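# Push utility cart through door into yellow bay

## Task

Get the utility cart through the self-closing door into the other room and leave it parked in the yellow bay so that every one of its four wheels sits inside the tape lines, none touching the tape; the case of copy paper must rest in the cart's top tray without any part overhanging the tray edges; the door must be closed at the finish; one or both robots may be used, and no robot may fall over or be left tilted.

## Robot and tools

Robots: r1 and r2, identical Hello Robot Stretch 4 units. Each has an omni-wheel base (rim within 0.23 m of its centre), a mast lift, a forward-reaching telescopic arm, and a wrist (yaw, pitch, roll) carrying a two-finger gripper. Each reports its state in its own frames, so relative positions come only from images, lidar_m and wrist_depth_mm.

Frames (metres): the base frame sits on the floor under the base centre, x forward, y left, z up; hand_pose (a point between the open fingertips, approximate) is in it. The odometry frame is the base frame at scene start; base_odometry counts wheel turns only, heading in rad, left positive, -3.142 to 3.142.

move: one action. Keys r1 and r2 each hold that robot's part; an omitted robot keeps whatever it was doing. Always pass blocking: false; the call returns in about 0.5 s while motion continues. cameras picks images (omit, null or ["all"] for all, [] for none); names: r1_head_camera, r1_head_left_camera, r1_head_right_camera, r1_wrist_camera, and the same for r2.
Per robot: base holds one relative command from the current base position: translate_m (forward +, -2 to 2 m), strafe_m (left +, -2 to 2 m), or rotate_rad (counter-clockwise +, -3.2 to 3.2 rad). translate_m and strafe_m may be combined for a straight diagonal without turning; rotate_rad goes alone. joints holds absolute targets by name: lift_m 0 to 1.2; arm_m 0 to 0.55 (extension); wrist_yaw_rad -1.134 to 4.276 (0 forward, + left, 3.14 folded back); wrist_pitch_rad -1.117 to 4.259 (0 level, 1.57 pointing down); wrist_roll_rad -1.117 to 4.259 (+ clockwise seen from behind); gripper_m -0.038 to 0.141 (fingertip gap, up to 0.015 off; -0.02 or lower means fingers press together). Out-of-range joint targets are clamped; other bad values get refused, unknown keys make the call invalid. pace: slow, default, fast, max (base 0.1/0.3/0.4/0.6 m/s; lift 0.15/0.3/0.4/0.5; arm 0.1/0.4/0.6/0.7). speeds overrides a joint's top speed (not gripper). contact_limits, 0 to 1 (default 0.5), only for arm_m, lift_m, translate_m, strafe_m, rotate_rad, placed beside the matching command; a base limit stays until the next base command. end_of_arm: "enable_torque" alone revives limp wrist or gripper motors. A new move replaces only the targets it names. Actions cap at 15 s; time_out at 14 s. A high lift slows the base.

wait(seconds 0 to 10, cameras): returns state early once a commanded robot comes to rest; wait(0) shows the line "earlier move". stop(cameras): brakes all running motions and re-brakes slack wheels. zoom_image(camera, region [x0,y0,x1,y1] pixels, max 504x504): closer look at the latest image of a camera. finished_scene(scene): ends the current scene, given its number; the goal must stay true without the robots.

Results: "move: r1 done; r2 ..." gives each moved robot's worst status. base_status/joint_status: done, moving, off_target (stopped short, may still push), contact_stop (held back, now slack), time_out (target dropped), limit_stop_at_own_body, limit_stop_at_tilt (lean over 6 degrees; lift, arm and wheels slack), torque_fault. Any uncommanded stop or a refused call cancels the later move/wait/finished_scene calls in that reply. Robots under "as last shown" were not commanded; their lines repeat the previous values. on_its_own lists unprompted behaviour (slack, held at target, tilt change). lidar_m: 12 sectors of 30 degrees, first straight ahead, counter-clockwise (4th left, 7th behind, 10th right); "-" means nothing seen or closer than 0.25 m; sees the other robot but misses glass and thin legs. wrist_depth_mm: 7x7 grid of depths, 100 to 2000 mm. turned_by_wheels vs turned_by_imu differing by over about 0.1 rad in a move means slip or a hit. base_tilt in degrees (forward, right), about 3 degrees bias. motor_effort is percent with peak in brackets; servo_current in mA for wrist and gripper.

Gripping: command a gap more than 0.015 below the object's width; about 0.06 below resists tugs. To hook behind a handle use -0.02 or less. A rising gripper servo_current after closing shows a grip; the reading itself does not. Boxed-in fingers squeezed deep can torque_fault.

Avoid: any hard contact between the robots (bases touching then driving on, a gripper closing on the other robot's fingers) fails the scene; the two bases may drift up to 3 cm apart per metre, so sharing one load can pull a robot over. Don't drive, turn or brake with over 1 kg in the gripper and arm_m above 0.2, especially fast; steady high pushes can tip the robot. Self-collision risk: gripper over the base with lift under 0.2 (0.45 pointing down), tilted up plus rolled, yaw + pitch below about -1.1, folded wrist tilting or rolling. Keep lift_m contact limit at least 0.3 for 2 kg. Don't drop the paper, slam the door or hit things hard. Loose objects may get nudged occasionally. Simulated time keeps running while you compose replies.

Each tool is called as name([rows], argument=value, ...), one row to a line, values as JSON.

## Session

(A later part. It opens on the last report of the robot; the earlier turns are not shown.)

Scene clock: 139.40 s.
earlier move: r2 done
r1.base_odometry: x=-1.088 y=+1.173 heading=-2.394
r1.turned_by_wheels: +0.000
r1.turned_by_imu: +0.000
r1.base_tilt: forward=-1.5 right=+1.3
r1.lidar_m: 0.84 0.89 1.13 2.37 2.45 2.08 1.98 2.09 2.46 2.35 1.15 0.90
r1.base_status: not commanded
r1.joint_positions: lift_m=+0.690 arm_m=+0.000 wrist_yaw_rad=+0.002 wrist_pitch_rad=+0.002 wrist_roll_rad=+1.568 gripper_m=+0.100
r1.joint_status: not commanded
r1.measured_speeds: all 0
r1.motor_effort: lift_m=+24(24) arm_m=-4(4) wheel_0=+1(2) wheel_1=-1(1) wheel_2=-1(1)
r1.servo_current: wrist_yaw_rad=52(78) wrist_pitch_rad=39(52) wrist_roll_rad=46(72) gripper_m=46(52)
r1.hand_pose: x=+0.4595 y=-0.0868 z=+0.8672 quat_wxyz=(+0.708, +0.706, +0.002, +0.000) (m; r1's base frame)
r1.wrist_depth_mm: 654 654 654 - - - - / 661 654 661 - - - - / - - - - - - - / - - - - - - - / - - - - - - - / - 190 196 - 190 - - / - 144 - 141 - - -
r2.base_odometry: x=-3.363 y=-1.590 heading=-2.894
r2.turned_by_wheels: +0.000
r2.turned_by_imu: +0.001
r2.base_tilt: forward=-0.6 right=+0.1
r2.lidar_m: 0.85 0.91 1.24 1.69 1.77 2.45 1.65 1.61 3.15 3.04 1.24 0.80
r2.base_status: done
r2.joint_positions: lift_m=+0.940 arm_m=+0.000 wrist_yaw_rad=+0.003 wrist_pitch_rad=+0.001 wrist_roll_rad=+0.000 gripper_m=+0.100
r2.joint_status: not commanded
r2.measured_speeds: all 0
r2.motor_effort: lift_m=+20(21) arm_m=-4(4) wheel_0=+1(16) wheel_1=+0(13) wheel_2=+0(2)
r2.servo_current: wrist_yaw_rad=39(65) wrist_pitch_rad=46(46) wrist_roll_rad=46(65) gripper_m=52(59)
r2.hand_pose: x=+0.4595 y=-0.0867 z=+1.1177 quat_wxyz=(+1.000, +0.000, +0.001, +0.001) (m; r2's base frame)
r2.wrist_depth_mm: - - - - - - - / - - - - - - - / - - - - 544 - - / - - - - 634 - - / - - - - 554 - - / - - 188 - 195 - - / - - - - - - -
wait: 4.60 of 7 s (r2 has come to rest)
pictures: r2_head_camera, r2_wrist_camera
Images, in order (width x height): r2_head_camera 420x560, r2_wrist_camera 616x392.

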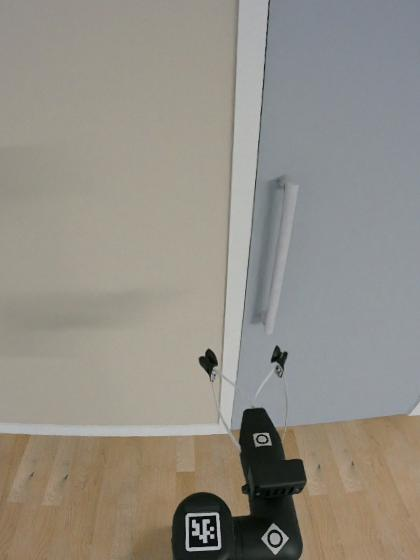

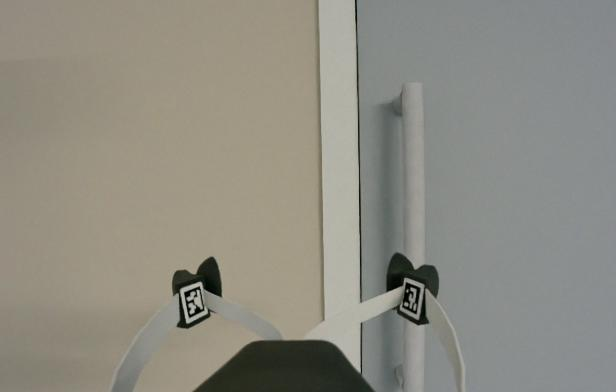

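move(r2={"base":{"rotate_rad":0.6},"joints":{"arm_m":0.05}}, blocking=false, cameras=[])

wait(seconds=3, cameras=[])

move(r2={"base":{"strafe_m":-0.57,"translate_m":-0.16}}, blocking=false, cameras=[])

wait(seconds=5, cameras=["r2_head_camera","r2_wrist_camera"])

Scene clock: 154.93 s.
move: r2 moving
r1: as last shown
r1.base_tilt: forward=-1.6 right=+1.3
r1.lidar_m: 0.85 0.89 1.11 2.36 2.42 2.09 1.98 2.08 2.43 2.33 1.16 0.90
r1.motor_effort: lift_m=+24(24) arm_m=-3(4) wheel_0=+1(1) wheel_1=-1(1) wheel_2=-1(1)
r1.servo_current: wrist_yaw_rad=52(59) wrist_pitch_rad=33(46) wrist_roll_rad=39(52) gripper_m=39(46)
r1.wrist_depth_mm: 668 661 661 - - - - / 654 668 668 - - - - / - - - - - - - / - - - - - - - / - - - - - - - / - 190 195 - 189 - - / - 143 - 141 - - -
r2.base_odometry: x=-3.363 y=-1.590 heading=-2.670
r2.turned_by_wheels: +0.224
r2.turned_by_imu: +0.218
r2.base_tilt: forward=-0.7 right=+0.1
r2.lidar_m: 0.86 0.98 1.62 1.69 1.97 3.21 1.59 3.63 3.07 1.87 1.04 0.82
r2.base_status: rotate_rad moving
r2.joint_positions: lift_m=+0.940 arm_m=+0.041 wrist_yaw_rad=+0.002 wrist_pitch_rad=+0.001 wrist_roll_rad=+0.000 gripper_m=+0.100
r2.joint_status: arm_m moving
r2.measured_speeds: translate_m=+0.001 strafe_m=+0.001 rotate_rad=+0.863 lift_m=+0.000 arm_m=+0.088 wrist_yaw_rad=+0.000 wrist_pitch_rad=+0.000 wrist_roll_rad=+0.000
r2.motor_effort: lift_m=+20(21) arm_m=+9(11) wheel_0=-5(8) wheel_1=-8(9) wheel_2=-11(11)
r2.servo_current: wrist_yaw_rad=59(59) wrist_pitch_rad=46(46) wrist_roll_rad=39(52) gripper_m=46(59)
r2.hand_pose: x=+0.5010 y=-0.0867 z=+1.1177 quat_wxyz=(+1.000, +0.000, +0.001, +0.001) (m; r2's base frame)
r2.wrist_depth_mm: - - - - - - - / - - - - - 535 442 / - - - - - 535 452 / - - - - - 539 452 / - - - - 225 544 459 / - - 187 - 185 - 459 / - - - - - - -
pictures: none
No camera images: "cameras" was empty.

Scene clock: 155.90 s.
earlier move: r2 done
r1.base_odometry: x=-1.088 y=+1.173 heading=-2.394
r1.turned_by_wheels: +0.000
r1.turned_by_imu: +0.000
r1.base_tilt: forward=-1.6 right=+1.3
r1.lidar_m: 0.84 0.90 1.13 2.35 2.47 2.06 1.99 2.08 2.42 2.35 1.14 0.90
r1.base_status: not commanded
r1.joint_positions: lift_m=+0.690 arm_m=+0.000 wrist_yaw_rad=+0.002 wrist_pitch_rad=+0.002 wrist_roll_rad=+1.568 gripper_m=+0.100
r1.joint_status: not commanded
r1.measured_speeds: all 0
r1.motor_effort: lift_m=+23(24) arm_m=-4(4) wheel_0=+1(1) wheel_1=-1(1) wheel_2=-1(1)
r1.servo_current: wrist_yaw_rad=52(59) wrist_pitch_rad=39(46) wrist_roll_rad=46(72) gripper_m=46(46)
r1.hand_pose: x=+0.4595 y=-0.0868 z=+0.8672 quat_wxyz=(+0.708, +0.706, +0.002, +0.000) (m; r1's base frame)
r1.wrist_depth_mm: 654 654 661 - - - - / 668 661 661 - - - - / - - - - - - - / - - - - - - - / - - - - - - - / - 190 195 - 189 - - / - 144 - 141 - - -
r2.base_odometry: x=-3.363 y=-1.590 heading=-2.295
r2.turned_by_wheels: +0.375
r2.turned_by_imu: +0.365
r2.base_tilt: forward=-0.7 right=+0.1
r2.lidar_m: 0.92 1.32 1.70 1.80 2.65 1.64 1.60 3.12 2.69 1.15 0.82 0.86
r2.base_status: done
r2.joint_positions: lift_m=+0.940 arm_m=+0.050 wrist_yaw_rad=+0.002 wrist_pitch_rad=+0.001 wrist_roll_rad=+0.000 gripper_m=+0.100
r2.joint_status: all done
r2.measured_speeds: all 0
r2.motor_effort: lift_m=+20(21) arm_m=+8(11) wheel_0=-2(8) wheel_1=-3(9) wheel_2=-5(11)
r2.servo_current: wrist_yaw_rad=39(72) wrist_pitch_rad=39(46) wrist_roll_rad=52(59) gripper_m=59(59)
r2.hand_pose: x=+0.5093 y=-0.0867 z=+1.1177 quat_wxyz=(+1.000, +0.000, +0.001, +0.001) (m; r2's base frame)
r2.wrist_depth_mm: - - - - - - 466 / 1366 - - - - - 469 / 1397 - - - - - 469 / 1430 - - - - - 469 / 1397 - - - - - 473 / 1430 - 188 - 185 - 473 / - - - - - - 473
wait: 0.97 of 3 s (r2 has come to rest)
pictures: none
No camera images: "cameras" was empty.

Scene clock: 156.40 s.
move: r2 moving
r1: as last shown
r1.base_tilt: forward=-1.6 right=+1.2
r1.lidar_m: 0.86 0.89 1.09 2.35 2.45 2.09 1.98 2.09 2.45 2.35 1.15 0.91
r1.servo_current: wrist_yaw_rad=52(59) wrist_pitch_rad=33(46) wrist_roll_rad=52(59) gripper_m=33(52)
r1.wrist_depth_mm: 661 654 661 - - - - / 661 661 661 - - - - / - - - - - - - / - - - - - - - / - - - - - - - / - 190 196 - 189 - - / - 144 - 140 - - -
r2.base_odometry: x=-3.380 y=-1.563 heading=-2.295
r2.turned_by_wheels: +0.000
r2.turned_by_imu: +0.000
r2.base_tilt: forward=-0.7 right=+0.0
r2.lidar_m: 0.89 1.34 1.72 1.84 2.67 1.63 1.62 3.09 2.65 1.15 0.81 0.83
r2.base_status: translate_m moving; strafe_m moving
r2.joint_positions: lift_m=+0.940 arm_m=+0.050 wrist_yaw_rad=+0.002 wrist_pitch_rad=+0.001 wrist_roll_rad=+0.000 gripper_m=+0.100
r2.joint_status: not commanded
r2.measured_speeds: translate_m=-0.033 strafe_m=-0.120 rotate_rad=+0.005 lift_m=+0.000 arm_m=+0.000 wrist_yaw_rad=+0.000 wrist_pitch_rad=+0.000 wrist_roll_rad=+0.000
r2.motor_effort: lift_m=+20(21) arm_m=+8(8) wheel_0=+9(12) wheel_1=-10(11) wheel_2=+7(7)
r2.servo_current: wrist_yaw_rad=46(59) wrist_pitch_rad=46(46) wrist_roll_rad=52(59) gripper_m=52(59)
r2.hand_pose: x=+0.5093 y=-0.0867 z=+1.1177 quat_wxyz=(+1.000, +0.000, +0.001, +0.001) (m; r2's base frame)
r2.wrist_depth_mm: - - - - - - 469 / 1397 - - - - - 466 / 1397 - - - - - 466 / 1397 - - - - - 466 / 1430 - - - - - 469 / 1430 - 187 - 185 - 462 / - - - - - - 477
pictures: none
No camera images: "cameras" was empty.

Scene clock: 159.33 s.
earlier move: r2 done
r1.base_odometry: x=-1.088 y=+1.173 heading=-2.394
r1.turned_by_wheels: +0.000
r1.turned_by_imu: +0.000
r1.base_tilt: forward=-1.6 right=+1.3
r1.lidar_m: 0.86 0.91 1.09 2.36 2.48 2.08 1.99 2.07 2.44 2.35 1.15 0.91
r1.base_status: not commanded
r1.joint_positions: lift_m=+0.690 arm_m=+0.000 wrist_yaw_rad=+0.002 wrist_pitch_rad=+0.002 wrist_roll_rad=+1.568 gripper_m=+0.100
r1.joint_status: not commanded
r1.measured_speeds: all 0
r1.motor_effort: lift_m=+24(24) arm_m=-4(4) wheel_0=+1(1) wheel_1=+0(1) wheel_2=-1(1)
r1.servo_current: wrist_yaw_rad=52(72) wrist_pitch_rad=46(52) wrist_roll_rad=13(72) gripper_m=39(52)
r1.hand_pose: x=+0.4595 y=-0.0868 z=+0.8672 quat_wxyz=(+0.708, +0.706, +0.002, +0.000) (m; r1's base frame)
r1.wrist_depth_mm: 654 654 661 - - - - / 661 661 661 - - - - / - - - - - - - / - - - - - - - / - - - - - - - / - 190 196 - 190 - - / - 144 - 141 - - -
r2.base_odometry: x=-3.684 y=-1.093 heading=-2.295
r2.turned_by_wheels: +0.000
r2.turned_by_imu: +0.000
r2.base_tilt: forward=-0.6 right=+0.1
r2.lidar_m: 0.70 1.06 2.24 2.42 3.48 1.64 3.37 2.56 2.13 0.90 0.71 0.64
r2.base_status: done
r2.joint_positions: lift_m=+0.940 arm_m=+0.050 wrist_yaw_rad=+0.002 wrist_pitch_rad=+0.001 wrist_roll_rad=+0.000 gripper_m=+0.100
r2.joint_status: not commanded
r2.measured_speeds: all 0
r2.motor_effort: lift_m=+20(21) arm_m=+8(8) wheel_0=+3(14) wheel_1=-2(12) wheel_2=+4(9)
r2.servo_current: wrist_yaw_rad=52(59) wrist_pitch_rad=33(52) wrist_roll_rad=52(59) gripper_m=52(65)
r2.hand_pose: x=+0.5093 y=-0.0867 z=+1.1177 quat_wxyz=(+1.000, +0.000, +0.001, +0.001) (m; r2's base frame)
r2.wrist_depth_mm: - - - 504 394 359 322 / - - - 424 397 359 329 / - - - 402 399 362 325 / - - - 402 402 366 332 / - - 535 407 397 366 334 / - - 190 399 185 362 336 / - - - - - 370 334
wait: 2.93 of 5 s (r2 has come to rest)
pictures: r2_head_camera, r2_wrist_camera
Images, in order (width x height): r2_head_camera 420x560, r2_wrist_camera 616x392.

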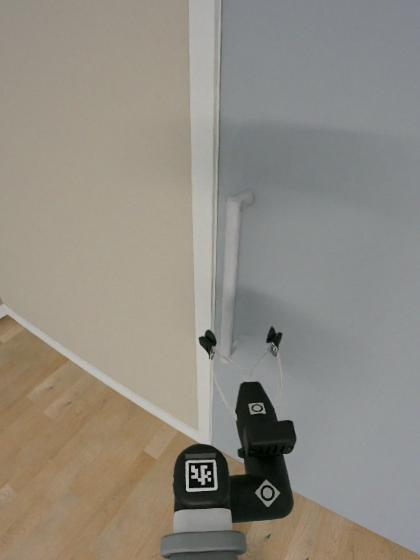

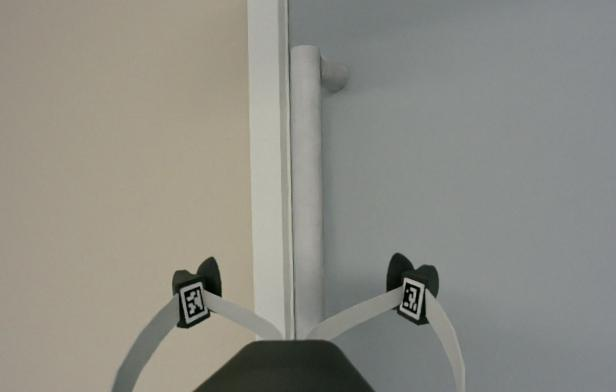

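move(r2={"base":{"translate_m":0.17},"joints":{"gripper_m":0.07},"pace":"slow","contact_limits":{"translate_m":0.2}}, blocking=false, cameras=[])

wait(seconds=4, cameras=["r2_wrist_camera","r2_head_camera"])

Scene clock: 167.97 s.
move: r2 moving
r1: as last shown
r1.lidar_m: 0.85 0.90 1.12 2.35 2.45 2.10 1.98 2.07 2.43 2.35 1.16 0.92
r1.motor_effort: lift_m=+23(24) arm_m=-3(4) wheel_0=+1(1) wheel_1=-1(1) wheel_2=-1(1)
r1.servo_current: wrist_yaw_rad=46(65) wrist_pitch_rad=52(52) wrist_roll_rad=59(65) gripper_m=39(46)
r1.wrist_depth_mm: 661 654 654 - - - - / 654 654 661 - - - - / - - - - - - - / - - - - - - - / - - - - - - - / - 190 196 - 190 - - / - 143 - 141 - - -
r2.base_odometry: x=-3.692 y=-1.102 heading=-2.295
r2.turned_by_wheels: +0.000
r2.turned_by_imu: +0.001
r2.base_tilt: forward=-0.7 right=+0.1
r2.lidar_m: 0.68 1.04 2.25 2.40 3.46 1.66 3.36 2.55 2.05 0.89 0.68 0.66
r2.base_status: translate_m moving
r2.joint_positions: lift_m=+0.940 arm_m=+0.050 wrist_yaw_rad=+0.002 wrist_pitch_rad=+0.001 wrist_roll_rad=+0.000 gripper_m=+0.091
r2.joint_status: gripper_m moving
r2.measured_speeds: translate_m=+0.048 strafe_m=+0.000 rotate_rad=-0.001 lift_m=+0.000 arm_m=+0.000 wrist_yaw_rad=+0.000 wrist_pitch_rad=+0.000 wrist_roll_rad=+0.000
r2.motor_effort: lift_m=+20(20) arm_m=+7(8) wheel_0=+5(9) wheel_1=+6(6) wheel_2=-8(10)
r2.servo_current: wrist_yaw_rad=46(59) wrist_pitch_rad=46(46) wrist_roll_rad=39(59) gripper_m=72(78)
r2.contact_limits: translate_m 0.2
r2.hand_pose: x=+0.5093 y=-0.0867 z=+1.1177 quat_wxyz=(+1.000, +0.000, +0.001, +0.001) (m; r2's base frame)
r2.wrist_depth_mm: - - - 492 392 347 319 / - - - 410 397 351 319 / - - - 387 392 355 322 / - - - 394 394 355 320 / - - - 397 389 359 320 / - - 191 389 188 351 329 / - - - - - 353 322
pictures: none
No camera images: "cameras" was empty.

Scene clock: 170.47 s.
earlier move: r2 done
r1.base_odometry: x=-1.088 y=+1.173 heading=-2.394
r1.turned_by_wheels: +0.000
r1.turned_by_imu: +0.000
r1.base_tilt: forward=-1.6 right=+1.3
r1.lidar_m: 0.86 0.90 1.09 2.36 2.46 2.07 1.96 2.11 2.43 2.35 1.15 0.90
r1.base_status: not commanded
r1.joint_positions: lift_m=+0.690 arm_m=+0.000 wrist_yaw_rad=+0.002 wrist_pitch_rad=+0.002 wrist_roll_rad=+1.568 gripper_m=+0.100
r1.joint_status: not commanded
r1.measured_speeds: all 0
r1.motor_effort: lift_m=+23(24) arm_m=-4(4) wheel_0=+1(1) wheel_1=-1(1) wheel_2=-1(1)
r1.servo_current: wrist_yaw_rad=59(65) wrist_pitch_rad=33(52) wrist_roll_rad=46(72) gripper_m=39(46)
r1.hand_pose: x=+0.4595 y=-0.0868 z=+0.8672 quat_wxyz=(+0.708, +0.706, +0.002, +0.000) (m; r1's base frame)
r1.wrist_depth_mm: 654 661 668 - - - - / 647 661 654 - - - - / - - - - - - - / - - - - - - - / - - - - - - - / - 190 196 - 190 - - / - 144 - 141 - - -
r2.base_odometry: x=-3.796 y=-1.220 heading=-2.295
r2.turned_by_wheels: +0.000
r2.turned_by_imu: +0.000
r2.base_tilt: forward=-0.7 right=+0.1
r2.lidar_m: 0.51 0.85 2.17 2.29 3.37 1.80 3.50 2.64 1.69 0.70 0.54 0.52
r2.base_status: done
r2.joint_positions: lift_m=+0.940 arm_m=+0.050 wrist_yaw_rad=+0.002 wrist_pitch_rad=+0.001 wrist_roll_rad=+0.000 gripper_m=+0.070
r2.joint_status: all done
r2.measured_speeds: all 0
r2.motor_effort: lift_m=+21(21) arm_m=+7(8) wheel_0=+4(11) wheel_1=+5(8) wheel_2=-6(10)
r2.servo_current: wrist_yaw_rad=46(65) wrist_pitch_rad=33(46) wrist_roll_rad=52(59) gripper_m=52(91)
r2.contact_limits: translate_m 0.2
r2.hand_pose: x=+0.5093 y=-0.0867 z=+1.1177 quat_wxyz=(+1.000, +0.000, +0.001, +0.001) (m; r2's base frame)
r2.wrist_depth_mm: - 459 355 235 266 236 211 / - 459 359 234 264 233 213 / - 452 362 235 271 236 215 / - 452 368 234 272 237 216 / - 462 387 235 270 237 217 / - 452 191 234 194 235 217 / - 140 399 - 266 230 219
wait: 2.50 of 4 s (r2 has come to rest)
pictures: r2_head_camera, r2_wrist_camera
Images, in order (width x height): r2_head_camera 420x560, r2_wrist_camera 616x392.

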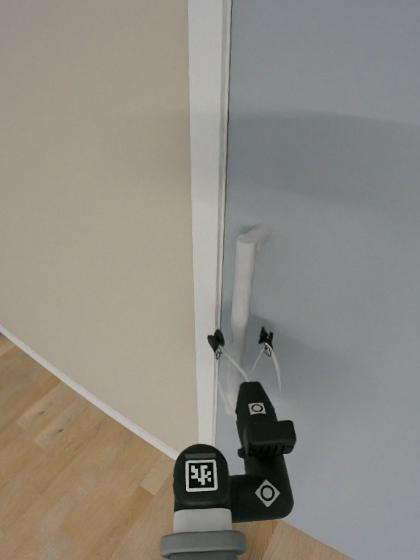

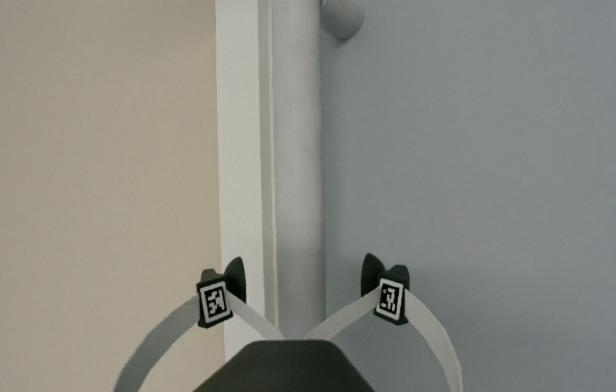

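move(r2={"base":{"translate_m":0.025},"pace":"slow","contact_limits":{"translate_m":0.2}}, blocking=false, cameras=[])

wait(seconds=1, cameras=[])

move(r2={"joints":{"gripper_m":-0.025}}, blocking=false, cameras=[])

wait(seconds=2, cameras=["r2_wrist_camera"])

Scene clock: 178.47 s.
move: r2 moving
r1: as last shown
r1.lidar_m: 0.87 0.88 1.12 2.36 2.45 2.07 1.97 2.07 2.44 2.33 1.16 0.91
r1.motor_effort: lift_m=+24(24) arm_m=-4(4) wheel_0=+1(1) wheel_1=-1(1) wheel_2=-1(1)
r1.servo_current: wrist_yaw_rad=52(65) wrist_pitch_rad=39(52) wrist_roll_rad=52(65) gripper_m=46(46)
r1.wrist_depth_mm: 661 661 654 - - - - / 661 654 661 - - - - / - - - - - - - / - - - - - - - / - - - - - - - / - 190 195 - 190 - - / - 144 - 140 - - -
r2.base_odometry: x=-3.804 y=-1.229 heading=-2.294
r2.turned_by_wheels: +0.000
r2.turned_by_imu: +0.001
r2.base_tilt: forward=-0.7 right=+0.1
r2.lidar_m: 0.46 0.82 2.13 2.31 3.35 1.80 3.52 2.62 1.65 0.71 0.54 0.51
r2.base_status: translate_m moving
r2.joint_positions: lift_m=+0.940 arm_m=+0.050 wrist_yaw_rad=+0.002 wrist_pitch_rad=+0.001 wrist_roll_rad=+0.000 gripper_m=+0.070
r2.joint_status: not commanded
r2.measured_speeds: translate_m=+0.048 strafe_m=+0.001 rotate_rad=-0.002 lift_m=+0.000 arm_m=+0.000 wrist_yaw_rad=+0.000 wrist_pitch_rad=+0.000 wrist_roll_rad=+0.000
r2.motor_effort: lift_m=+20(20) arm_m=+7(8) wheel_0=+6(9) wheel_1=+5(7) wheel_2=-8(10)
r2.servo_current: wrist_yaw_rad=59(59) wrist_pitch_rad=46(46) wrist_roll_rad=46(59) gripper_m=52(59)
r2.contact_limits: translate_m 0.2
r2.hand_pose: x=+0.5093 y=-0.0867 z=+1.1177 quat_wxyz=(+1.000, +0.000, +0.001, +0.001) (m; r2's base frame)
r2.wrist_depth_mm: - 445 345 223 257 224 204 / - 449 347 223 260 226 - / - 452 351 222 262 232 208 / - 455 353 223 264 233 208 / - 445 357 224 260 230 210 / - 449 192 221 194 231 211 / - 140 382 - 263 223 211
pictures: none
No camera images: "cameras" was empty.

Scene clock: 179.23 s.
earlier move: r2 done
r1.base_odometry: x=-1.088 y=+1.173 heading=-2.394
r1.turned_by_wheels: +0.000
r1.turned_by_imu: +0.000
r1.base_tilt: forward=-1.6 right=+1.3
r1.lidar_m: 0.86 0.90 1.11 2.36 2.45 2.09 1.97 2.09 2.44 2.33 1.16 0.91
r1.base_status: not commanded
r1.joint_positions: lift_m=+0.690 arm_m=+0.000 wrist_yaw_rad=+0.002 wrist_pitch_rad=+0.002 wrist_roll_rad=+1.568 gripper_m=+0.100
r1.joint_status: not commanded
r1.measured_speeds: all 0
r1.motor_effort: lift_m=+23(24) arm_m=-4(4) wheel_0=+1(1) wheel_1=+0(1) wheel_2=-1(1)
r1.servo_current: wrist_yaw_rad=52(65) wrist_pitch_rad=46(52) wrist_roll_rad=52(65) gripper_m=39(52)
r1.hand_pose: x=+0.4595 y=-0.0868 z=+0.8672 quat_wxyz=(+0.708, +0.706, +0.002, +0.000) (m; r1's base frame)
r1.wrist_depth_mm: 654 661 661 - - - - / 654 654 661 - - - - / - - - - - - - / - - - - - - - / - - - - - - - / - 190 195 - 189 - - / - 144 - 141 - - -
r2.base_odometry: x=-3.812 y=-1.238 heading=-2.294
r2.turned_by_wheels: +0.000
r2.turned_by_imu: +0.000
r2.base_tilt: forward=-0.7 right=+0.0
r2.lidar_m: 0.49 0.80 2.17 2.29 3.33 1.80 3.50 2.64 1.64 0.71 0.52 0.50
r2.base_status: done
r2.joint_positions: lift_m=+0.940 arm_m=+0.050 wrist_yaw_rad=+0.002 wrist_pitch_rad=+0.001 wrist_roll_rad=+0.000 gripper_m=+0.070
r2.joint_status: not commanded
r2.measured_speeds: all 0
r2.motor_effort: lift_m=+20(20) arm_m=+8(8) wheel_0=+5(9) wheel_1=+5(7) wheel_2=-6(10)
r2.servo_current: wrist_yaw_rad=52(59) wrist_pitch_rad=33(46) wrist_roll_rad=65(65) gripper_m=59(59)
r2.contact_limits: translate_m 0.2
r2.hand_pose: x=+0.5093 y=-0.0867 z=+1.1177 quat_wxyz=(+1.000, +0.000, +0.001, +0.001) (m; r2's base frame)
r2.wrist_depth_mm: - 439 327 205 246 213 195 / - 427 330 209 248 216 196 / - 430 334 209 249 217 198 / - 436 338 212 252 218 199 / - 439 340 209 244 219 200 / - 442 193 206 195 220 200 / - 153 377 - 250 213 202
wait: 0.77 of 1 s (r2 has come to rest)
pictures: none
No camera images: "cameras" was empty.

Scene clock: 179.73 s.
move: r2 moving
r1: as last shown
r1.lidar_m: 0.85 0.90 1.11 2.36 2.44 2.06 1.99 2.11 2.45 2.36 1.18 0.90
r1.motor_effort: lift_m=+24(24) arm_m=-4(4) wheel_0=+1(1) wheel_1=-1(1) wheel_2=-1(1)
r1.servo_current: wrist_yaw_rad=59(65) wrist_pitch_rad=39(52) wrist_roll_rad=52(59) gripper_m=46(46)
r1.wrist_depth_mm: 654 661 654 - - - - / 647 661 661 - - - - / - - - - - - - / - - - - - - - / - - - - - - - / - 190 195 - 189 - - / - 144 - 141 - - -
r2.base_odometry: x=-3.812 y=-1.238 heading=-2.294
r2.turned_by_wheels: +0.000
r2.turned_by_imu: +0.000
r2.base_tilt: forward=-0.7 right=+0.1
r2.lidar_m: 0.49 0.81 2.15 2.30 3.32 1.80 3.55 2.68 1.63 0.68 0.51 0.50
r2.base_status: not commanded
r2.joint_positions: lift_m=+0.940 arm_m=+0.050 wrist_yaw_rad=+0.002 wrist_pitch_rad=+0.001 wrist_roll_rad=+0.000 gripper_m=+0.051
r2.joint_status: gripper_m moving
r2.measured_speeds: all 0
r2.motor_effort: lift_m=+20(21) arm_m=+8(8) wheel_0=+5(5) wheel_1=+4(5) wheel_2=-6(6)
r2.servo_current: wrist_yaw_rad=46(52) wrist_pitch_rad=39(46) wrist_roll_rad=52(52) gripper_m=117(124)
r2.contact_limits: translate_m 0.2
r2.hand_pose: x=+0.5093 y=-0.0867 z=+1.1177 quat_wxyz=(+1.000, +0.000, +0.001, +0.001) (m; r2's base frame)
r2.wrist_depth_mm: - 436 327 205 247 213 195 / - 427 329 209 248 216 196 / - 430 332 209 249 217 198 / - 436 336 212 253 218 200 / - 439 340 210 244 220 200 / - 445 193 205 194 220 201 / - 146 345 - 250 212 201
pictures: none
No camera images: "cameras" was empty.

Scene clock: 180.90 s.
earlier move: r2 done
r1.base_odometry: x=-1.088 y=+1.173 heading=-2.394
r1.turned_by_wheels: +0.000
r1.turned_by_imu: +0.000
r1.base_tilt: forward=-1.6 right=+1.3
r1.lidar_m: 0.86 0.89 1.08 2.35 2.44 2.09 1.97 2.09 2.45 2.34 1.16 0.91
r1.base_status: not commanded
r1.joint_positions: lift_m=+0.690 arm_m=+0.000 wrist_yaw_rad=+0.002 wrist_pitch_rad=+0.002 wrist_roll_rad=+1.568 gripper_m=+0.100
r1.joint_status: not commanded
r1.measured_speeds: all 0
r1.motor_effort: lift_m=+23(24) arm_m=-3(4) wheel_0=+1(1) wheel_1=-1(1) wheel_2=-1(1)
r1.servo_current: wrist_yaw_rad=39(65) wrist_pitch_rad=46(52) wrist_roll_rad=39(65) gripper_m=46(52)
r1.hand_pose: x=+0.4595 y=-0.0868 z=+0.8672 quat_wxyz=(+0.708, +0.706, +0.002, +0.000) (m; r1's base frame)
r1.wrist_depth_mm: 661 661 654 - - - - / 661 654 661 - - - - / - - - - - - - / - - - - - - - / - - - - - - - / - 190 195 - 189 - - / - 144 - 141 - - -
r2.base_odometry: x=-3.812 y=-1.238 heading=-2.294
r2.turned_by_wheels: +0.000
r2.turned_by_imu: +0.000
r2.base_tilt: forward=-0.6 right=+0.1
r2.lidar_m: 0.47 0.81 2.15 2.28 3.33 1.79 3.52 2.64 1.60 0.71 0.50 0.50
r2.base_status: not commanded
r2.joint_positions: lift_m=+0.940 arm_m=+0.050 wrist_yaw_rad=+0.002 wrist_pitch_rad=+0.001 wrist_roll_rad=+0.000 gripper_m=-0.023
r2.joint_status: all done
r2.measured_speeds: all 0
r2.motor_effort: lift_m=+20(21) arm_m=+1(8) wheel_0=+4(5) wheel_1=+4(5) wheel_2=-1(6)
r2.servo_current: wrist_yaw_rad=46(59) wrist_pitch_rad=39(52) wrist_roll_rad=33(59) gripper_m=195(358)
r2.contact_limits: translate_m 0.2
r2.hand_pose: x=+0.5095 y=-0.0867 z=+1.1177 quat_wxyz=(+1.000, +0.000, +0.001, +0.001) (m; r2's base frame)
r2.wrist_depth_mm: - 430 329 201 246 213 195 / - 436 332 202 248 214 196 / - 436 336 202 249 216 198 / - 442 340 204 252 218 199 / - 445 343 204 247 219 199 / - 433 183 203 178 211 199 / - 155 384 - 252 208 200
wait: 1.17 of 2 s (r2 has come to rest)
pictures: r2_wrist_camera
Images, in order (width x height): r2_wrist_camera 616x392.

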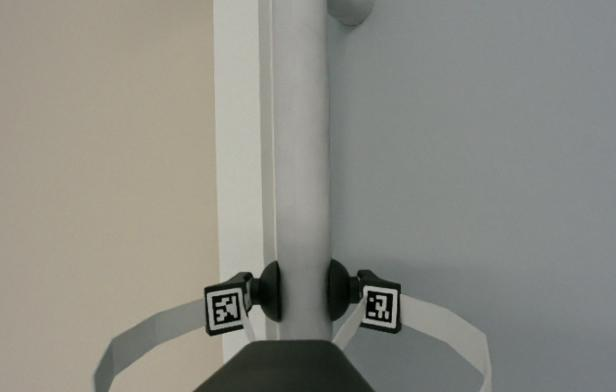

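move(r2={"base":{"translate_m":-0.35,"strafe_m":0.14},"pace":"slow","contact_limits":{"translate_m":0.7}}, blocking=false, cameras=[])

wait(seconds=6, cameras=["r2_wrist_camera","r2_head_camera"])

Scene clock: 189.70 s.
move: r2 moving
r1: as last shown
r1.base_tilt: forward=-1.6 right=+1.2
r1.lidar_m: 0.85 0.90 1.09 2.36 2.43 2.10 1.98 2.08 2.44 2.33 1.17 0.92
r1.motor_effort: lift_m=+24(24) arm_m=-3(4) wheel_0=+1(1) wheel_1=+0(1) wheel_2=-1(1)
r1.servo_current: wrist_yaw_rad=65(65) wrist_pitch_rad=33(46) wrist_roll_rad=33(59) gripper_m=46(52)
r1.wrist_depth_mm: 661 661 654 - - - - / 654 654 654 - - - - / - - - - - - - / - - - - - - - / - - - - - - - / - 190 195 - 189 - - / - 144 - 141 - - -
r2.base_odometry: x=-3.801 y=-1.233 heading=-2.295
r2.turned_by_wheels: -0.001
r2.turned_by_imu: +0.000
r2.base_tilt: forward=-0.6 right=+0.1
r2.lidar_m: 0.49 0.81 2.15 2.32 3.36 1.82 3.52 2.67 1.65 0.72 0.55 0.52
r2.base_status: translate_m moving; strafe_m moving
r2.joint_positions: lift_m=+0.940 arm_m=+0.050 wrist_yaw_rad=+0.002 wrist_pitch_rad=+0.001 wrist_roll_rad=+0.000 gripper_m=-0.023
r2.joint_status: not commanded
r2.measured_speeds: translate_m=-0.049 strafe_m=+0.019 rotate_rad=-0.001 lift_m=+0.000 arm_m=+0.000 wrist_yaw_rad=+0.000 wrist_pitch_rad=+0.000 wrist_roll_rad=+0.000
r2.motor_effort: lift_m=+20(21) arm_m=-3(4) wheel_0=-6(13) wheel_1=-6(7) wheel_2=+11(13)
r2.servo_current: wrist_yaw_rad=52(52) wrist_pitch_rad=46(46) wrist_roll_rad=52(52) gripper_m=169(195)
r2.contact_limits: translate_m 0.7
r2.hand_pose: x=+0.5095 y=-0.0867 z=+1.1177 quat_wxyz=(+1.000, +0.000, +0.001, +0.001) (m; r2's base frame)
r2.wrist_depth_mm: - 445 345 211 256 223 204 / - 439 347 213 258 225 - / - 449 347 216 262 230 205 / - 459 373 220 263 231 208 / - 449 377 215 265 228 208 / - 436 186 213 177 223 209 / - - 397 - 255 227 210
pictures: none
No camera images: "cameras" was empty.

Scene clock: 194.17 s.
earlier move: r2 done
r1.base_odometry: x=-1.088 y=+1.173 heading=-2.394
r1.turned_by_wheels: +0.000
r1.turned_by_imu: +0.000
r1.base_tilt: forward=-1.6 right=+1.3
r1.lidar_m: 0.86 0.89 1.10 2.37 2.45 2.09 1.98 2.07 2.44 2.35 1.16 0.91
r1.base_status: not commanded
r1.joint_positions: lift_m=+0.690 arm_m=+0.000 wrist_yaw_rad=+0.002 wrist_pitch_rad=+0.002 wrist_roll_rad=+1.568 gripper_m=+0.100
r1.joint_status: not commanded
r1.measured_speeds: all 0
r1.motor_effort: lift_m=+24(24) arm_m=-4(4) wheel_0=+1(1) wheel_1=-1(1) wheel_2=-1(1)
r1.servo_current: wrist_yaw_rad=52(72) wrist_pitch_rad=39(52) wrist_roll_rad=39(78) gripper_m=39(52)
r1.hand_pose: x=+0.4595 y=-0.0868 z=+0.8672 quat_wxyz=(+0.708, +0.706, +0.002, +0.000) (m; r1's base frame)
r1.wrist_depth_mm: 654 654 654 - - - - / 654 654 661 - - - - / - - - - - - - / - - - - - - - / - - - - - - - / - 190 195 - 189 - - / - 143 - 141 - - -
r2.base_odometry: x=-3.476 y=-1.069 heading=-2.294
r2.turned_by_wheels: +0.000
r2.turned_by_imu: +0.000
r2.base_tilt: forward=-0.6 right=+0.1
r2.lidar_m: 0.86 1.37 2.23 2.41 3.43 1.42 3.37 2.54 2.52 1.21 0.91 0.87
r2.base_status: done
r2.joint_positions: lift_m=+0.940 arm_m=+0.050 wrist_yaw_rad=-0.002 wrist_pitch_rad=+0.001 wrist_roll_rad=+0.000 gripper_m=-0.024
r2.joint_status: not commanded
r2.measured_speeds: all 0
r2.motor_effort: lift_m=+20(21) arm_m=+5(5) wheel_0=-5(13) wheel_1=-4(8) wheel_2=+4(13)
r2.servo_current: wrist_yaw_rad=52(59) wrist_pitch_rad=39(46) wrist_roll_rad=52(72) gripper_m=104(195)
r2.contact_limits: translate_m 0.7
r2.hand_pose: x=+0.5090 y=-0.0880 z=+1.1177 quat_wxyz=(+1.000, +0.000, +0.001, -0.001) (m; r2's base frame)
r2.wrist_depth_mm: - - - - 647 - - / 1756 - - - 597 - - / 1661 - - - 544 - - / 1708 - - - 544 - - / 1708 - - - 549 - - / - - 182 200 170 - - / - 136 - - - - -
wait: 4.47 of 6 s (r2 has come to rest)
pictures: r2_head_camera, r2_wrist_camera
Images, in order (width x height): r2_head_camera 420x560, r2_wrist_camera 616x392.

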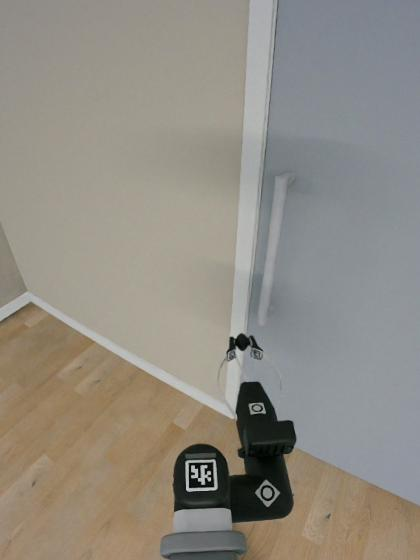

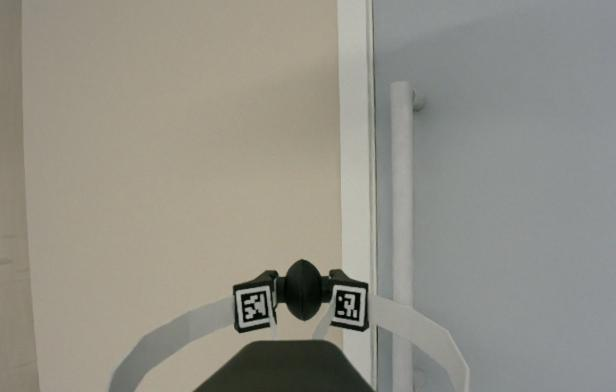

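move(blocking=false, r2={"joints":{"gripper_m":0.08}}, cameras=["r2_head_camera","r2_wrist_camera"])

wait(seconds=1, cameras=["r2_head_camera","r2_wrist_camera","r1_head_camera"])

Scene clock: 222.73 s.
move: r2 moving
r1: as last shown
r1.lidar_m: 0.86 0.88 1.11 2.36 2.46 2.09 1.99 2.12 2.42 2.34 1.17 0.91
r1.motor_effort: lift_m=+24(24) arm_m=-3(4) wheel_0=+1(1) wheel_1=-1(1) wheel_2=-1(1)
r1.servo_current: wrist_yaw_rad=59(59) wrist_pitch_rad=46(46) wrist_roll_rad=46(65) gripper_m=39(46)
r1.wrist_depth_mm: 661 661 661 - - - - / 654 661 647 - - - - / - - - - - - - / - - - - - - - / - - - - - - - / - 190 195 - 189 - - / - 144 - 141 - - -
r2.base_odometry: x=-3.476 y=-1.069 heading=-2.294
r2.turned_by_wheels: +0.000
r2.turned_by_imu: +0.000
r2.base_tilt: forward=-0.6 right=+0.1
r2.lidar_m: 0.85 1.35 2.24 2.39 3.44 1.42 3.39 2.57 2.50 1.21 0.90 0.87
r2.base_status: not commanded
r2.joint_positions: lift_m=+0.940 arm_m=+0.050 wrist_yaw_rad=-0.002 wrist_pitch_rad=+0.001 wrist_roll_rad=+0.000 gripper_m=+0.002
r2.joint_status: gripper_m moving
r2.measured_speeds: all 0
r2.motor_effort: lift_m=+20(21) arm_m=+4(5) wheel_0=-5(6) wheel_1=-4(5) wheel_2=+4(4)
r2.servo_current: wrist_yaw_rad=39(52) wrist_pitch_rad=39(46) wrist_roll_rad=52(52) gripper_m=85(111)
r2.contact_limits: translate_m 0.7
r2.hand_pose: x=+0.5090 y=-0.0880 z=+1.1177 quat_wxyz=(+1.000, +0.000, +0.001, -0.001) (m; r2's base frame)
r2.wrist_depth_mm: - - - - 647 - - / 1708 - - - 591 - - / 1708 - - - 539 - - / 1708 - - - 554 - - / 1661 - - - 549 - - / - - 179 193 175 - - / - - - - - - -
pictures: r2_head_camera, r2_wrist_camera
Images, in order (width x height): r2_head_camera 420x560, r2_wrist_camera 616x392.

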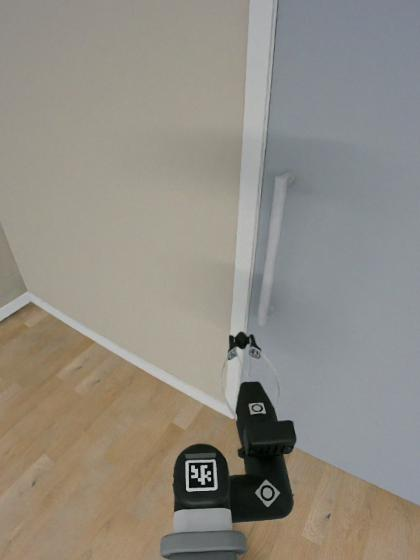

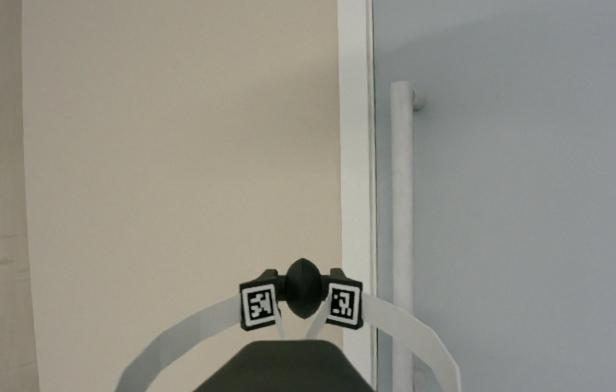

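Scene clock: 223.73 s.
earlier move: r2 moving
r1.base_odometry: x=-1.088 y=+1.173 heading=-2.394
r1.turned_by_wheels: +0.000
r1.turned_by_imu: +0.000
r1.base_tilt: forward=-1.6 right=+1.3
r1.lidar_m: 0.86 0.87 1.09 2.35 2.46 2.09 1.98 2.10 2.44 2.34 1.16 0.91
r1.base_status: not commanded
r1.joint_positions: lift_m=+0.690 arm_m=+0.000 wrist_yaw_rad=+0.002 wrist_pitch_rad=+0.002 wrist_roll_rad=+1.568 gripper_m=+0.100
r1.joint_status: not commanded
r1.measured_speeds: all 0
r1.motor_effort: lift_m=+24(24) arm_m=-3(4) wheel_0=+1(1) wheel_1=-1(1) wheel_2=-1(1)
r1.servo_current: wrist_yaw_rad=39(72) wrist_pitch_rad=39(46) wrist_roll_rad=59(72) gripper_m=39(46)
r1.hand_pose: x=+0.4595 y=-0.0868 z=+0.8672 quat_wxyz=(+0.708, +0.706, +0.002, +0.000) (m; r1's base frame)
r1.wrist_depth_mm: 654 661 661 - - - - / 654 661 661 - - - - / - - - - - - - / - - - - - - - / - - - - - - - / - 190 195 - 189 - - / - 144 - 141 - - -
r2.base_odometry: x=-3.476 y=-1.069 heading=-2.294
r2.turned_by_wheels: +0.000
r2.turned_by_imu: +0.000
r2.base_tilt: forward=-0.7 right=+0.1
r2.lidar_m: 0.86 1.36 2.24 2.38 3.45 1.42 3.42 2.57 2.52 1.18 0.91 0.87
r2.base_status: not commanded
r2.joint_positions: lift_m=+0.940 arm_m=+0.050 wrist_yaw_rad=-0.002 wrist_pitch_rad=+0.001 wrist_roll_rad=+0.000 gripper_m=+0.080
r2.joint_status: gripper_m moving
r2.measured_speeds: all 0
r2.motor_effort: lift_m=+20(21) arm_m=+5(5) wheel_0=-5(6) wheel_1=-5(5) wheel_2=+4(4)
r2.servo_current: wrist_yaw_rad=39(52) wrist_pitch_rad=46(46) wrist_roll_rad=59(59) gripper_m=65(111)
r2.contact_limits: translate_m 0.7
r2.hand_pose: x=+0.5090 y=-0.0880 z=+1.1177 quat_wxyz=(+1.000, +0.000, +0.001, -0.001) (m; r2's base frame)
r2.wrist_depth_mm: - - - - 654 - - / 1708 - - - 591 - - / 1708 - - - 539 - - / 1708 - - - 544 - - / 1708 - - - 549 - - / - - 188 - 187 - - / - 128 - - - - -
wait: 1.00 s; no rest
pictures: r1_head_camera, r2_head_camera, r2_wrist_camera
Images, in order (width x height): r1_head_camera 420x560, r2_head_camera 420x560, r2_wrist_camera 616x392.

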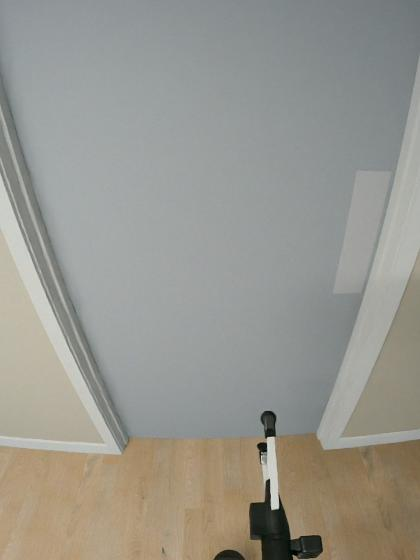

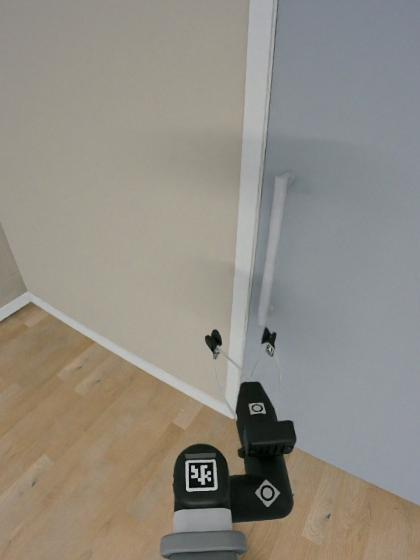

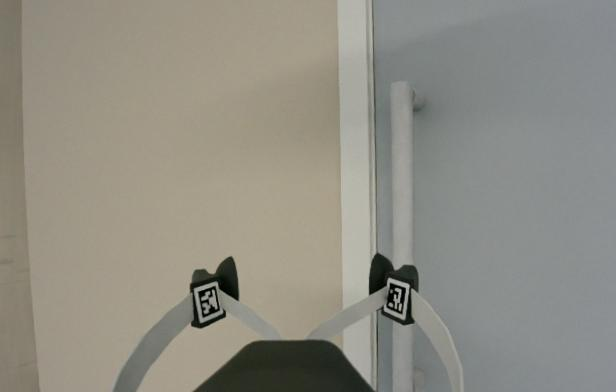

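move(blocking=false, r2={"base":{"rotate_rad":-0.45}}, cameras=[])

wait(seconds=3, cameras=[])

move(blocking=false, r2={"base":{"translate_m":0.18,"strafe_m":0.277}}, cameras=[])

wait(seconds=5, cameras=["r2_head_camera","r2_wrist_camera"])

Scene clock: 235.30 s.
earlier move: r2 done
move: r2 moving
r1: as last shown
r1.lidar_m: 0.86 0.90 1.10 2.33 2.44 2.08 1.98 2.09 2.43 2.36 1.17 0.89
r1.motor_effort: lift_m=+23(24) arm_m=-4(4) wheel_0=+1(1) wheel_1=-1(1) wheel_2=-1(1)
r1.servo_current: wrist_yaw_rad=59(65) wrist_pitch_rad=46(46) wrist_roll_rad=46(59) gripper_m=39(46)
r1.wrist_depth_mm: 661 661 661 - - - - / 661 668 661 - - - - / - - - - - - - / - - - - - - - / - - - - - - - / - 190 195 - 189 - - / - 144 - 141 - - -
r2.base_odometry: x=-3.476 y=-1.069 heading=-2.518
r2.turned_by_wheels: -0.224
r2.turned_by_imu: -0.217
r2.base_tilt: forward=-0.7 right=+0.1
r2.lidar_m: 0.86 1.13 2.23 2.25 2.79 1.49 1.43 2.75 2.50 1.49 0.97 0.88
r2.base_status: rotate_rad moving
r2.joint_positions: lift_m=+0.940 arm_m=+0.050 wrist_yaw_rad=-0.002 wrist_pitch_rad=+0.001 wrist_roll_rad=+0.000 gripper_m=+0.080
r2.joint_status: all done
r2.measured_speeds: translate_m=+0.002 strafe_m=+0.002 rotate_rad=-0.867 lift_m=+0.000 arm_m=+0.000 wrist_yaw_rad=+0.000 wrist_pitch_rad=+0.000 wrist_roll_rad=+0.000
r2.motor_effort: lift_m=+20(20) arm_m=+5(5) wheel_0=+9(9) wheel_1=+8(9) wheel_2=+11(11)
r2.servo_current: wrist_yaw_rad=46(52) wrist_pitch_rad=39(46) wrist_roll_rad=39(52) gripper_m=52(52)
r2.hand_pose: x=+0.5090 y=-0.0880 z=+1.1177 quat_wxyz=(+1.000, +0.000, +0.001, -0.001) (m; r2's base frame)
r2.wrist_depth_mm: - - - - - - - / - - - 661 - - - / - - - 580 - - - / - - - 585 - - - / - - - - - - - / - - 188 - 185 - - / - 128 - - - - -
pictures: none
No camera images: "cameras" was empty.

Scene clock: 236.10 s.
earlier move: r2 done
r1.base_odometry: x=-1.088 y=+1.173 heading=-2.394
r1.turned_by_wheels: +0.000
r1.turned_by_imu: +0.000
r1.base_tilt: forward=-1.6 right=+1.3
r1.lidar_m: 0.85 0.89 1.11 2.36 2.45 2.10 1.98 2.10 2.44 2.35 1.15 0.92
r1.base_status: not commanded
r1.joint_positions: lift_m=+0.690 arm_m=+0.000 wrist_yaw_rad=+0.002 wrist_pitch_rad=+0.002 wrist_roll_rad=+1.568 gripper_m=+0.100
r1.joint_status: not commanded
r1.measured_speeds: all 0
r1.motor_effort: lift_m=+24(24) arm_m=-4(4) wheel_0=+0(1) wheel_1=-1(1) wheel_2=-1(1)
r1.servo_current: wrist_yaw_rad=46(65) wrist_pitch_rad=39(46) wrist_roll_rad=46(59) gripper_m=46(46)
r1.hand_pose: x=+0.4595 y=-0.0868 z=+0.8672 quat_wxyz=(+0.708, +0.706, +0.002, +0.000) (m; r1's base frame)
r1.wrist_depth_mm: 654 661 683 - - - - / 654 654 661 - - - - / - - - - - - - / - - - - - - - / - - - - - - - / - 190 195 - 189 - - / - 144 - 140 - - -
r2.base_odometry: x=-3.476 y=-1.069 heading=-2.744
r2.turned_by_wheels: -0.226
r2.turned_by_imu: -0.220
r2.base_tilt: forward=-0.7 right=+0.1
r2.lidar_m: 0.86 0.96 1.49 2.24 2.46 3.79 1.43 3.15 2.54 2.26 1.06 0.88
r2.base_status: done
r2.joint_positions: lift_m=+0.940 arm_m=+0.050 wrist_yaw_rad=-0.002 wrist_pitch_rad=+0.001 wrist_roll_rad=+0.000 gripper_m=+0.080
r2.joint_status: all done
r2.measured_speeds: all 0
r2.motor_effort: lift_m=+20(21) arm_m=+4(5) wheel_0=+3(9) wheel_1=+3(9) wheel_2=+3(11)
r2.servo_current: wrist_yaw_rad=52(59) wrist_pitch_rad=39(46) wrist_roll_rad=46(59) gripper_m=52(52)
r2.hand_pose: x=+0.5090 y=-0.0880 z=+1.1177 quat_wxyz=(+1.000, +0.000, +0.001, -0.001) (m; r2's base frame)
r2.wrist_depth_mm: - 647 - - - - - / - 640 - - - - - / - 574 - - - - - / - 574 - - - - - / - - - - - - - / - - 189 - 185 - - / - 143 - - - - -
wait: 0.80 of 3 s (r2 has come to rest)
pictures: none
No camera images: "cameras" was empty.

Scene clock: 236.60 s.
move: r2 moving
r1: as last shown
r1.lidar_m: 0.85 0.89 1.11 2.37 2.45 2.06 1.97 2.08 2.43 2.36 1.16 0.92
r1.motor_effort: lift_m=+24(24) arm_m=-4(4) wheel_0=+1(1) wheel_1=-1(1) wheel_2=-1(1)
r1.servo_current: wrist_yaw_rad=33(59) wrist_pitch_rad=52(52) wrist_roll_rad=59(65) gripper_m=46(46)
r1.wrist_depth_mm: 654 661 661 - - - - / 654 661 661 - - - - / - - - - - - - / - - - - - - - / - - - - - - - / - 190 195 - 189 - - / - 144 - 141 - - -
r2.base_odometry: x=-3.482 y=-1.100 heading=-2.744
r2.turned_by_wheels: +0.000
r2.turned_by_imu: +0.000
r2.base_tilt: forward=-0.7 right=+0.0
r2.lidar_m: 0.83 0.95 1.49 2.20 2.40 3.76 1.46 3.20 2.58 2.20 1.08 0.88
r2.base_status: translate_m moving; strafe_m moving
r2.joint_positions: lift_m=+0.940 arm_m=+0.050 wrist_yaw_rad=-0.002 wrist_pitch_rad=+0.001 wrist_roll_rad=+0.000 gripper_m=+0.080
r2.joint_status: not commanded
r2.measured_speeds: translate_m=+0.068 strafe_m=+0.102 rotate_rad=+0.005 lift_m=+0.000 arm_m=+0.000 wrist_yaw_rad=+0.000 wrist_pitch_rad=+0.000 wrist_roll_rad=+0.000
r2.motor_effort: lift_m=+21(21) arm_m=+5(5) wheel_0=-6(10) wheel_1=+11(12) wheel_2=-9(10)
r2.servo_current: wrist_yaw_rad=46(46) wrist_pitch_rad=33(46) wrist_roll_rad=52(59) gripper_m=46(52)
r2.hand_pose: x=+0.5090 y=-0.0880 z=+1.1177 quat_wxyz=(+1.000, +0.000, +0.001, -0.001) (m; r2's base frame)
r2.wrist_depth_mm: - - - - - - - / - - - - - - - / - 559 - - - - - / - 634 - - - - - / - 559 - - - - - / - - 188 - 185 - - / - 143 - - - - -
pictures: none
No camera images: "cameras" was empty.

Scene clock: 238.70 s.
earlier move: r2 done
r1.base_odometry: x=-1.088 y=+1.173 heading=-2.394
r1.turned_by_wheels: +0.000
r1.turned_by_imu: +0.000
r1.base_tilt: forward=-1.6 right=+1.3
r1.lidar_m: 0.85 0.88 1.09 2.36 2.44 2.11 1.98 2.06 2.42 2.35 1.18 0.90
r1.base_status: not commanded
r1.joint_positions: lift_m=+0.690 arm_m=+0.000 wrist_yaw_rad=+0.002 wrist_pitch_rad=+0.002 wrist_roll_rad=+1.568 gripper_m=+0.100
r1.joint_status: not commanded
r1.measured_speeds: all 0
r1.motor_effort: lift_m=+24(24) arm_m=-4(4) wheel_0=+1(1) wheel_1=+0(1) wheel_2=-1(1)
r1.servo_current: wrist_yaw_rad=46(78) wrist_pitch_rad=39(52) wrist_roll_rad=46(65) gripper_m=46(46)
r1.hand_pose: x=+0.4595 y=-0.0868 z=+0.8672 quat_wxyz=(+0.708, +0.706, +0.002, +0.000) (m; r1's base frame)
r1.wrist_depth_mm: 654 654 661 - - - - / 654 654 661 - - - - / - - - - - - - / - - - - - - - / - - - - - - - / - 190 196 - 189 - - / - 144 - 141 - - -
r2.base_odometry: x=-3.535 y=-1.394 heading=-2.744
r2.turned_by_wheels: +0.000
r2.turned_by_imu: +0.001
r2.base_tilt: forward=-0.7 right=+0.1
r2.lidar_m: 0.66 0.82 1.29 1.93 2.13 3.28 1.63 3.53 2.86 1.90 0.94 0.74
r2.base_status: done
r2.joint_positions: lift_m=+0.940 arm_m=+0.050 wrist_yaw_rad=-0.002 wrist_pitch_rad=+0.001 wrist_roll_rad=+0.000 gripper_m=+0.080
r2.joint_status: not commanded
r2.measured_speeds: all 0
r2.motor_effort: lift_m=+20(21) arm_m=+5(5) wheel_0=-1(10) wheel_1=+3(12) wheel_2=-5(10)
r2.servo_current: wrist_yaw_rad=46(59) wrist_pitch_rad=39(46) wrist_roll_rad=52(59) gripper_m=52(59)
r2.hand_pose: x=+0.5090 y=-0.0880 z=+1.1177 quat_wxyz=(+1.000, +0.000, +0.001, -0.001) (m; r2's base frame)
r2.wrist_depth_mm: - - 462 - - - - / - - 466 384 - - - / - - 466 387 - - - / - - 469 387 - - - / - - 473 392 - - - / - - 190 399 184 - - / - 128 - - - - -
wait: 2.10 of 5 s (r2 has come to rest)
pictures: r2_head_camera, r2_wrist_camera
Images, in order (width x height): r2_head_camera 420x560, r2_wrist_camera 616x392.

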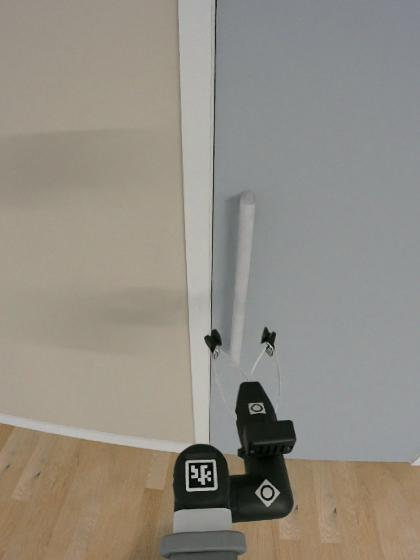

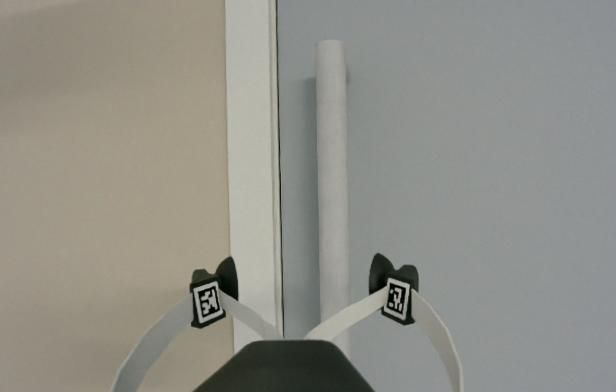

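move(blocking=false, r2={"base":{"translate_m":0.215,"strafe_m":-0.022},"pace":"slow","contact_limits":{"translate_m":0.3}}, cameras=[])

wait(seconds=5, cameras=["r2_wrist_camera"])

Scene clock: 245.47 s.
move: r2 moving
r1: as last shown
r1.lidar_m: 0.84 0.87 1.10 2.35 2.46 2.10 1.98 2.10 2.44 2.32 1.16 0.91
r1.motor_effort: lift_m=+24(24) arm_m=-4(4) wheel_0=+1(1) wheel_1=-1(1) wheel_2=-1(1)
r1.servo_current: wrist_yaw_rad=59(59) wrist_pitch_rad=46(46) wrist_roll_rad=26(59) gripper_m=46(46)
r1.wrist_depth_mm: 654 654 654 - - - - / 654 654 654 - - - - / - - - - - - - / - - - - - - - / - - - - - - - / - 190 195 - 189 - - / - 143 - 141 - - -
r2.base_odometry: x=-3.547 y=-1.398 heading=-2.744
r2.turned_by_wheels: +0.000
r2.turned_by_imu: +0.001
r2.base_tilt: forward=-0.7 right=+0.0
r2.lidar_m: 0.66 0.79 1.28 1.92 2.13 3.29 1.66 3.48 2.85 1.88 0.93 0.75
r2.base_status: translate_m moving; strafe_m moving
r2.joint_positions: lift_m=+0.940 arm_m=+0.050 wrist_yaw_rad=-0.002 wrist_pitch_rad=+0.001 wrist_roll_rad=+0.000 gripper_m=+0.080
r2.joint_status: not commanded
r2.measured_speeds: translate_m=+0.048 strafe_m=-0.004 rotate_rad=-0.002 lift_m=+0.000 arm_m=+0.000 wrist_yaw_rad=+0.000 wrist_pitch_rad=+0.000 wrist_roll_rad=+0.000
r2.motor_effort: lift_m=+21(21) arm_m=+5(5) wheel_0=+4(9) wheel_1=+5(7) wheel_2=-10(10)
r2.servo_current: wrist_yaw_rad=46(59) wrist_pitch_rad=39(46) wrist_roll_rad=52(52) gripper_m=59(59)
r2.contact_limits: translate_m 0.3
r2.hand_pose: x=+0.5090 y=-0.0880 z=+1.1177 quat_wxyz=(+1.000, +0.000, +0.001, -0.001) (m; r2's base frame)
r2.wrist_depth_mm: - - 469 455 - - 399 / - - 473 375 - - 404 / - - 480 377 - - 402 / - - 462 375 - - 404 / - - 459 377 - - 404 / - - 191 377 185 - - / - 128 - - - - -
pictures: none
No camera images: "cameras" was empty.

Scene clock: 248.40 s.
earlier move: r2 done
r1.base_odometry: x=-1.088 y=+1.173 heading=-2.394
r1.turned_by_wheels: +0.000
r1.turned_by_imu: +0.000
r1.base_tilt: forward=-1.6 right=+1.3
r1.lidar_m: 0.85 0.88 1.12 2.36 2.45 2.10 1.98 2.08 2.43 2.36 1.18 0.92
r1.base_status: not commanded
r1.joint_positions: lift_m=+0.690 arm_m=+0.000 wrist_yaw_rad=+0.002 wrist_pitch_rad=+0.002 wrist_roll_rad=+1.568 gripper_m=+0.100
r1.joint_status: not commanded
r1.measured_speeds: all 0
r1.motor_effort: lift_m=+23(24) arm_m=-3(4) wheel_0=+1(1) wheel_1=+0(1) wheel_2=-1(1)
r1.servo_current: wrist_yaw_rad=65(65) wrist_pitch_rad=39(52) wrist_roll_rad=52(72) gripper_m=39(52)
r1.hand_pose: x=+0.4595 y=-0.0868 z=+0.8672 quat_wxyz=(+0.708, +0.706, +0.002, +0.000) (m; r1's base frame)
r1.wrist_depth_mm: 654 661 654 - - - - / 654 654 661 - - - - / - - - - - - - / - - - - - - - / - - - - - - - / - 190 196 - 189 - - / - 144 - 141 - - -
r2.base_odometry: x=-3.741 y=-1.457 heading=-2.744
r2.turned_by_wheels: +0.000
r2.turned_by_imu: +0.001
r2.base_tilt: forward=-0.7 right=+0.1
r2.lidar_m: 0.45 0.58 0.92 1.91 2.12 3.27 1.85 3.54 2.85 1.35 0.68 0.52
r2.base_status: done
r2.joint_positions: lift_m=+0.940 arm_m=+0.050 wrist_yaw_rad=-0.002 wrist_pitch_rad=+0.001 wrist_roll_rad=+0.000 gripper_m=+0.080
r2.joint_status: not commanded
r2.measured_speeds: all 0
r2.motor_effort: lift_m=+20(21) arm_m=+5(5) wheel_0=+5(11) wheel_1=+4(7) wheel_2=-7(11)
r2.servo_current: wrist_yaw_rad=33(65) wrist_pitch_rad=33(46) wrist_roll_rad=46(59) gripper_m=52(59)
r2.contact_limits: translate_m 0.3
r2.hand_pose: x=+0.5090 y=-0.0880 z=+1.1177 quat_wxyz=(+1.000, +0.000, +0.001, -0.001) (m; r2's base frame)
r2.wrist_depth_mm: 281 255 256 168 237 229 221 / 285 257 256 174 237 229 223 / 285 259 257 174 239 231 224 / 287 260 260 175 242 230 224 / 291 262 260 173 240 233 227 / 293 265 197 173 193 234 228 / 296 266 265 - 244 234 229
wait: 2.93 of 5 s (r2 has come to rest)
pictures: r2_wrist_camera
Images, in order (width x height): r2_wrist_camera 616x392.

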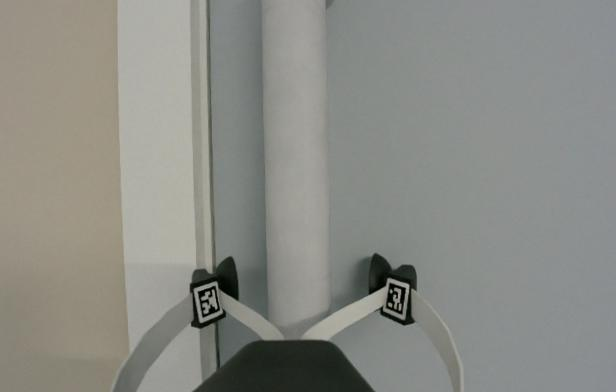

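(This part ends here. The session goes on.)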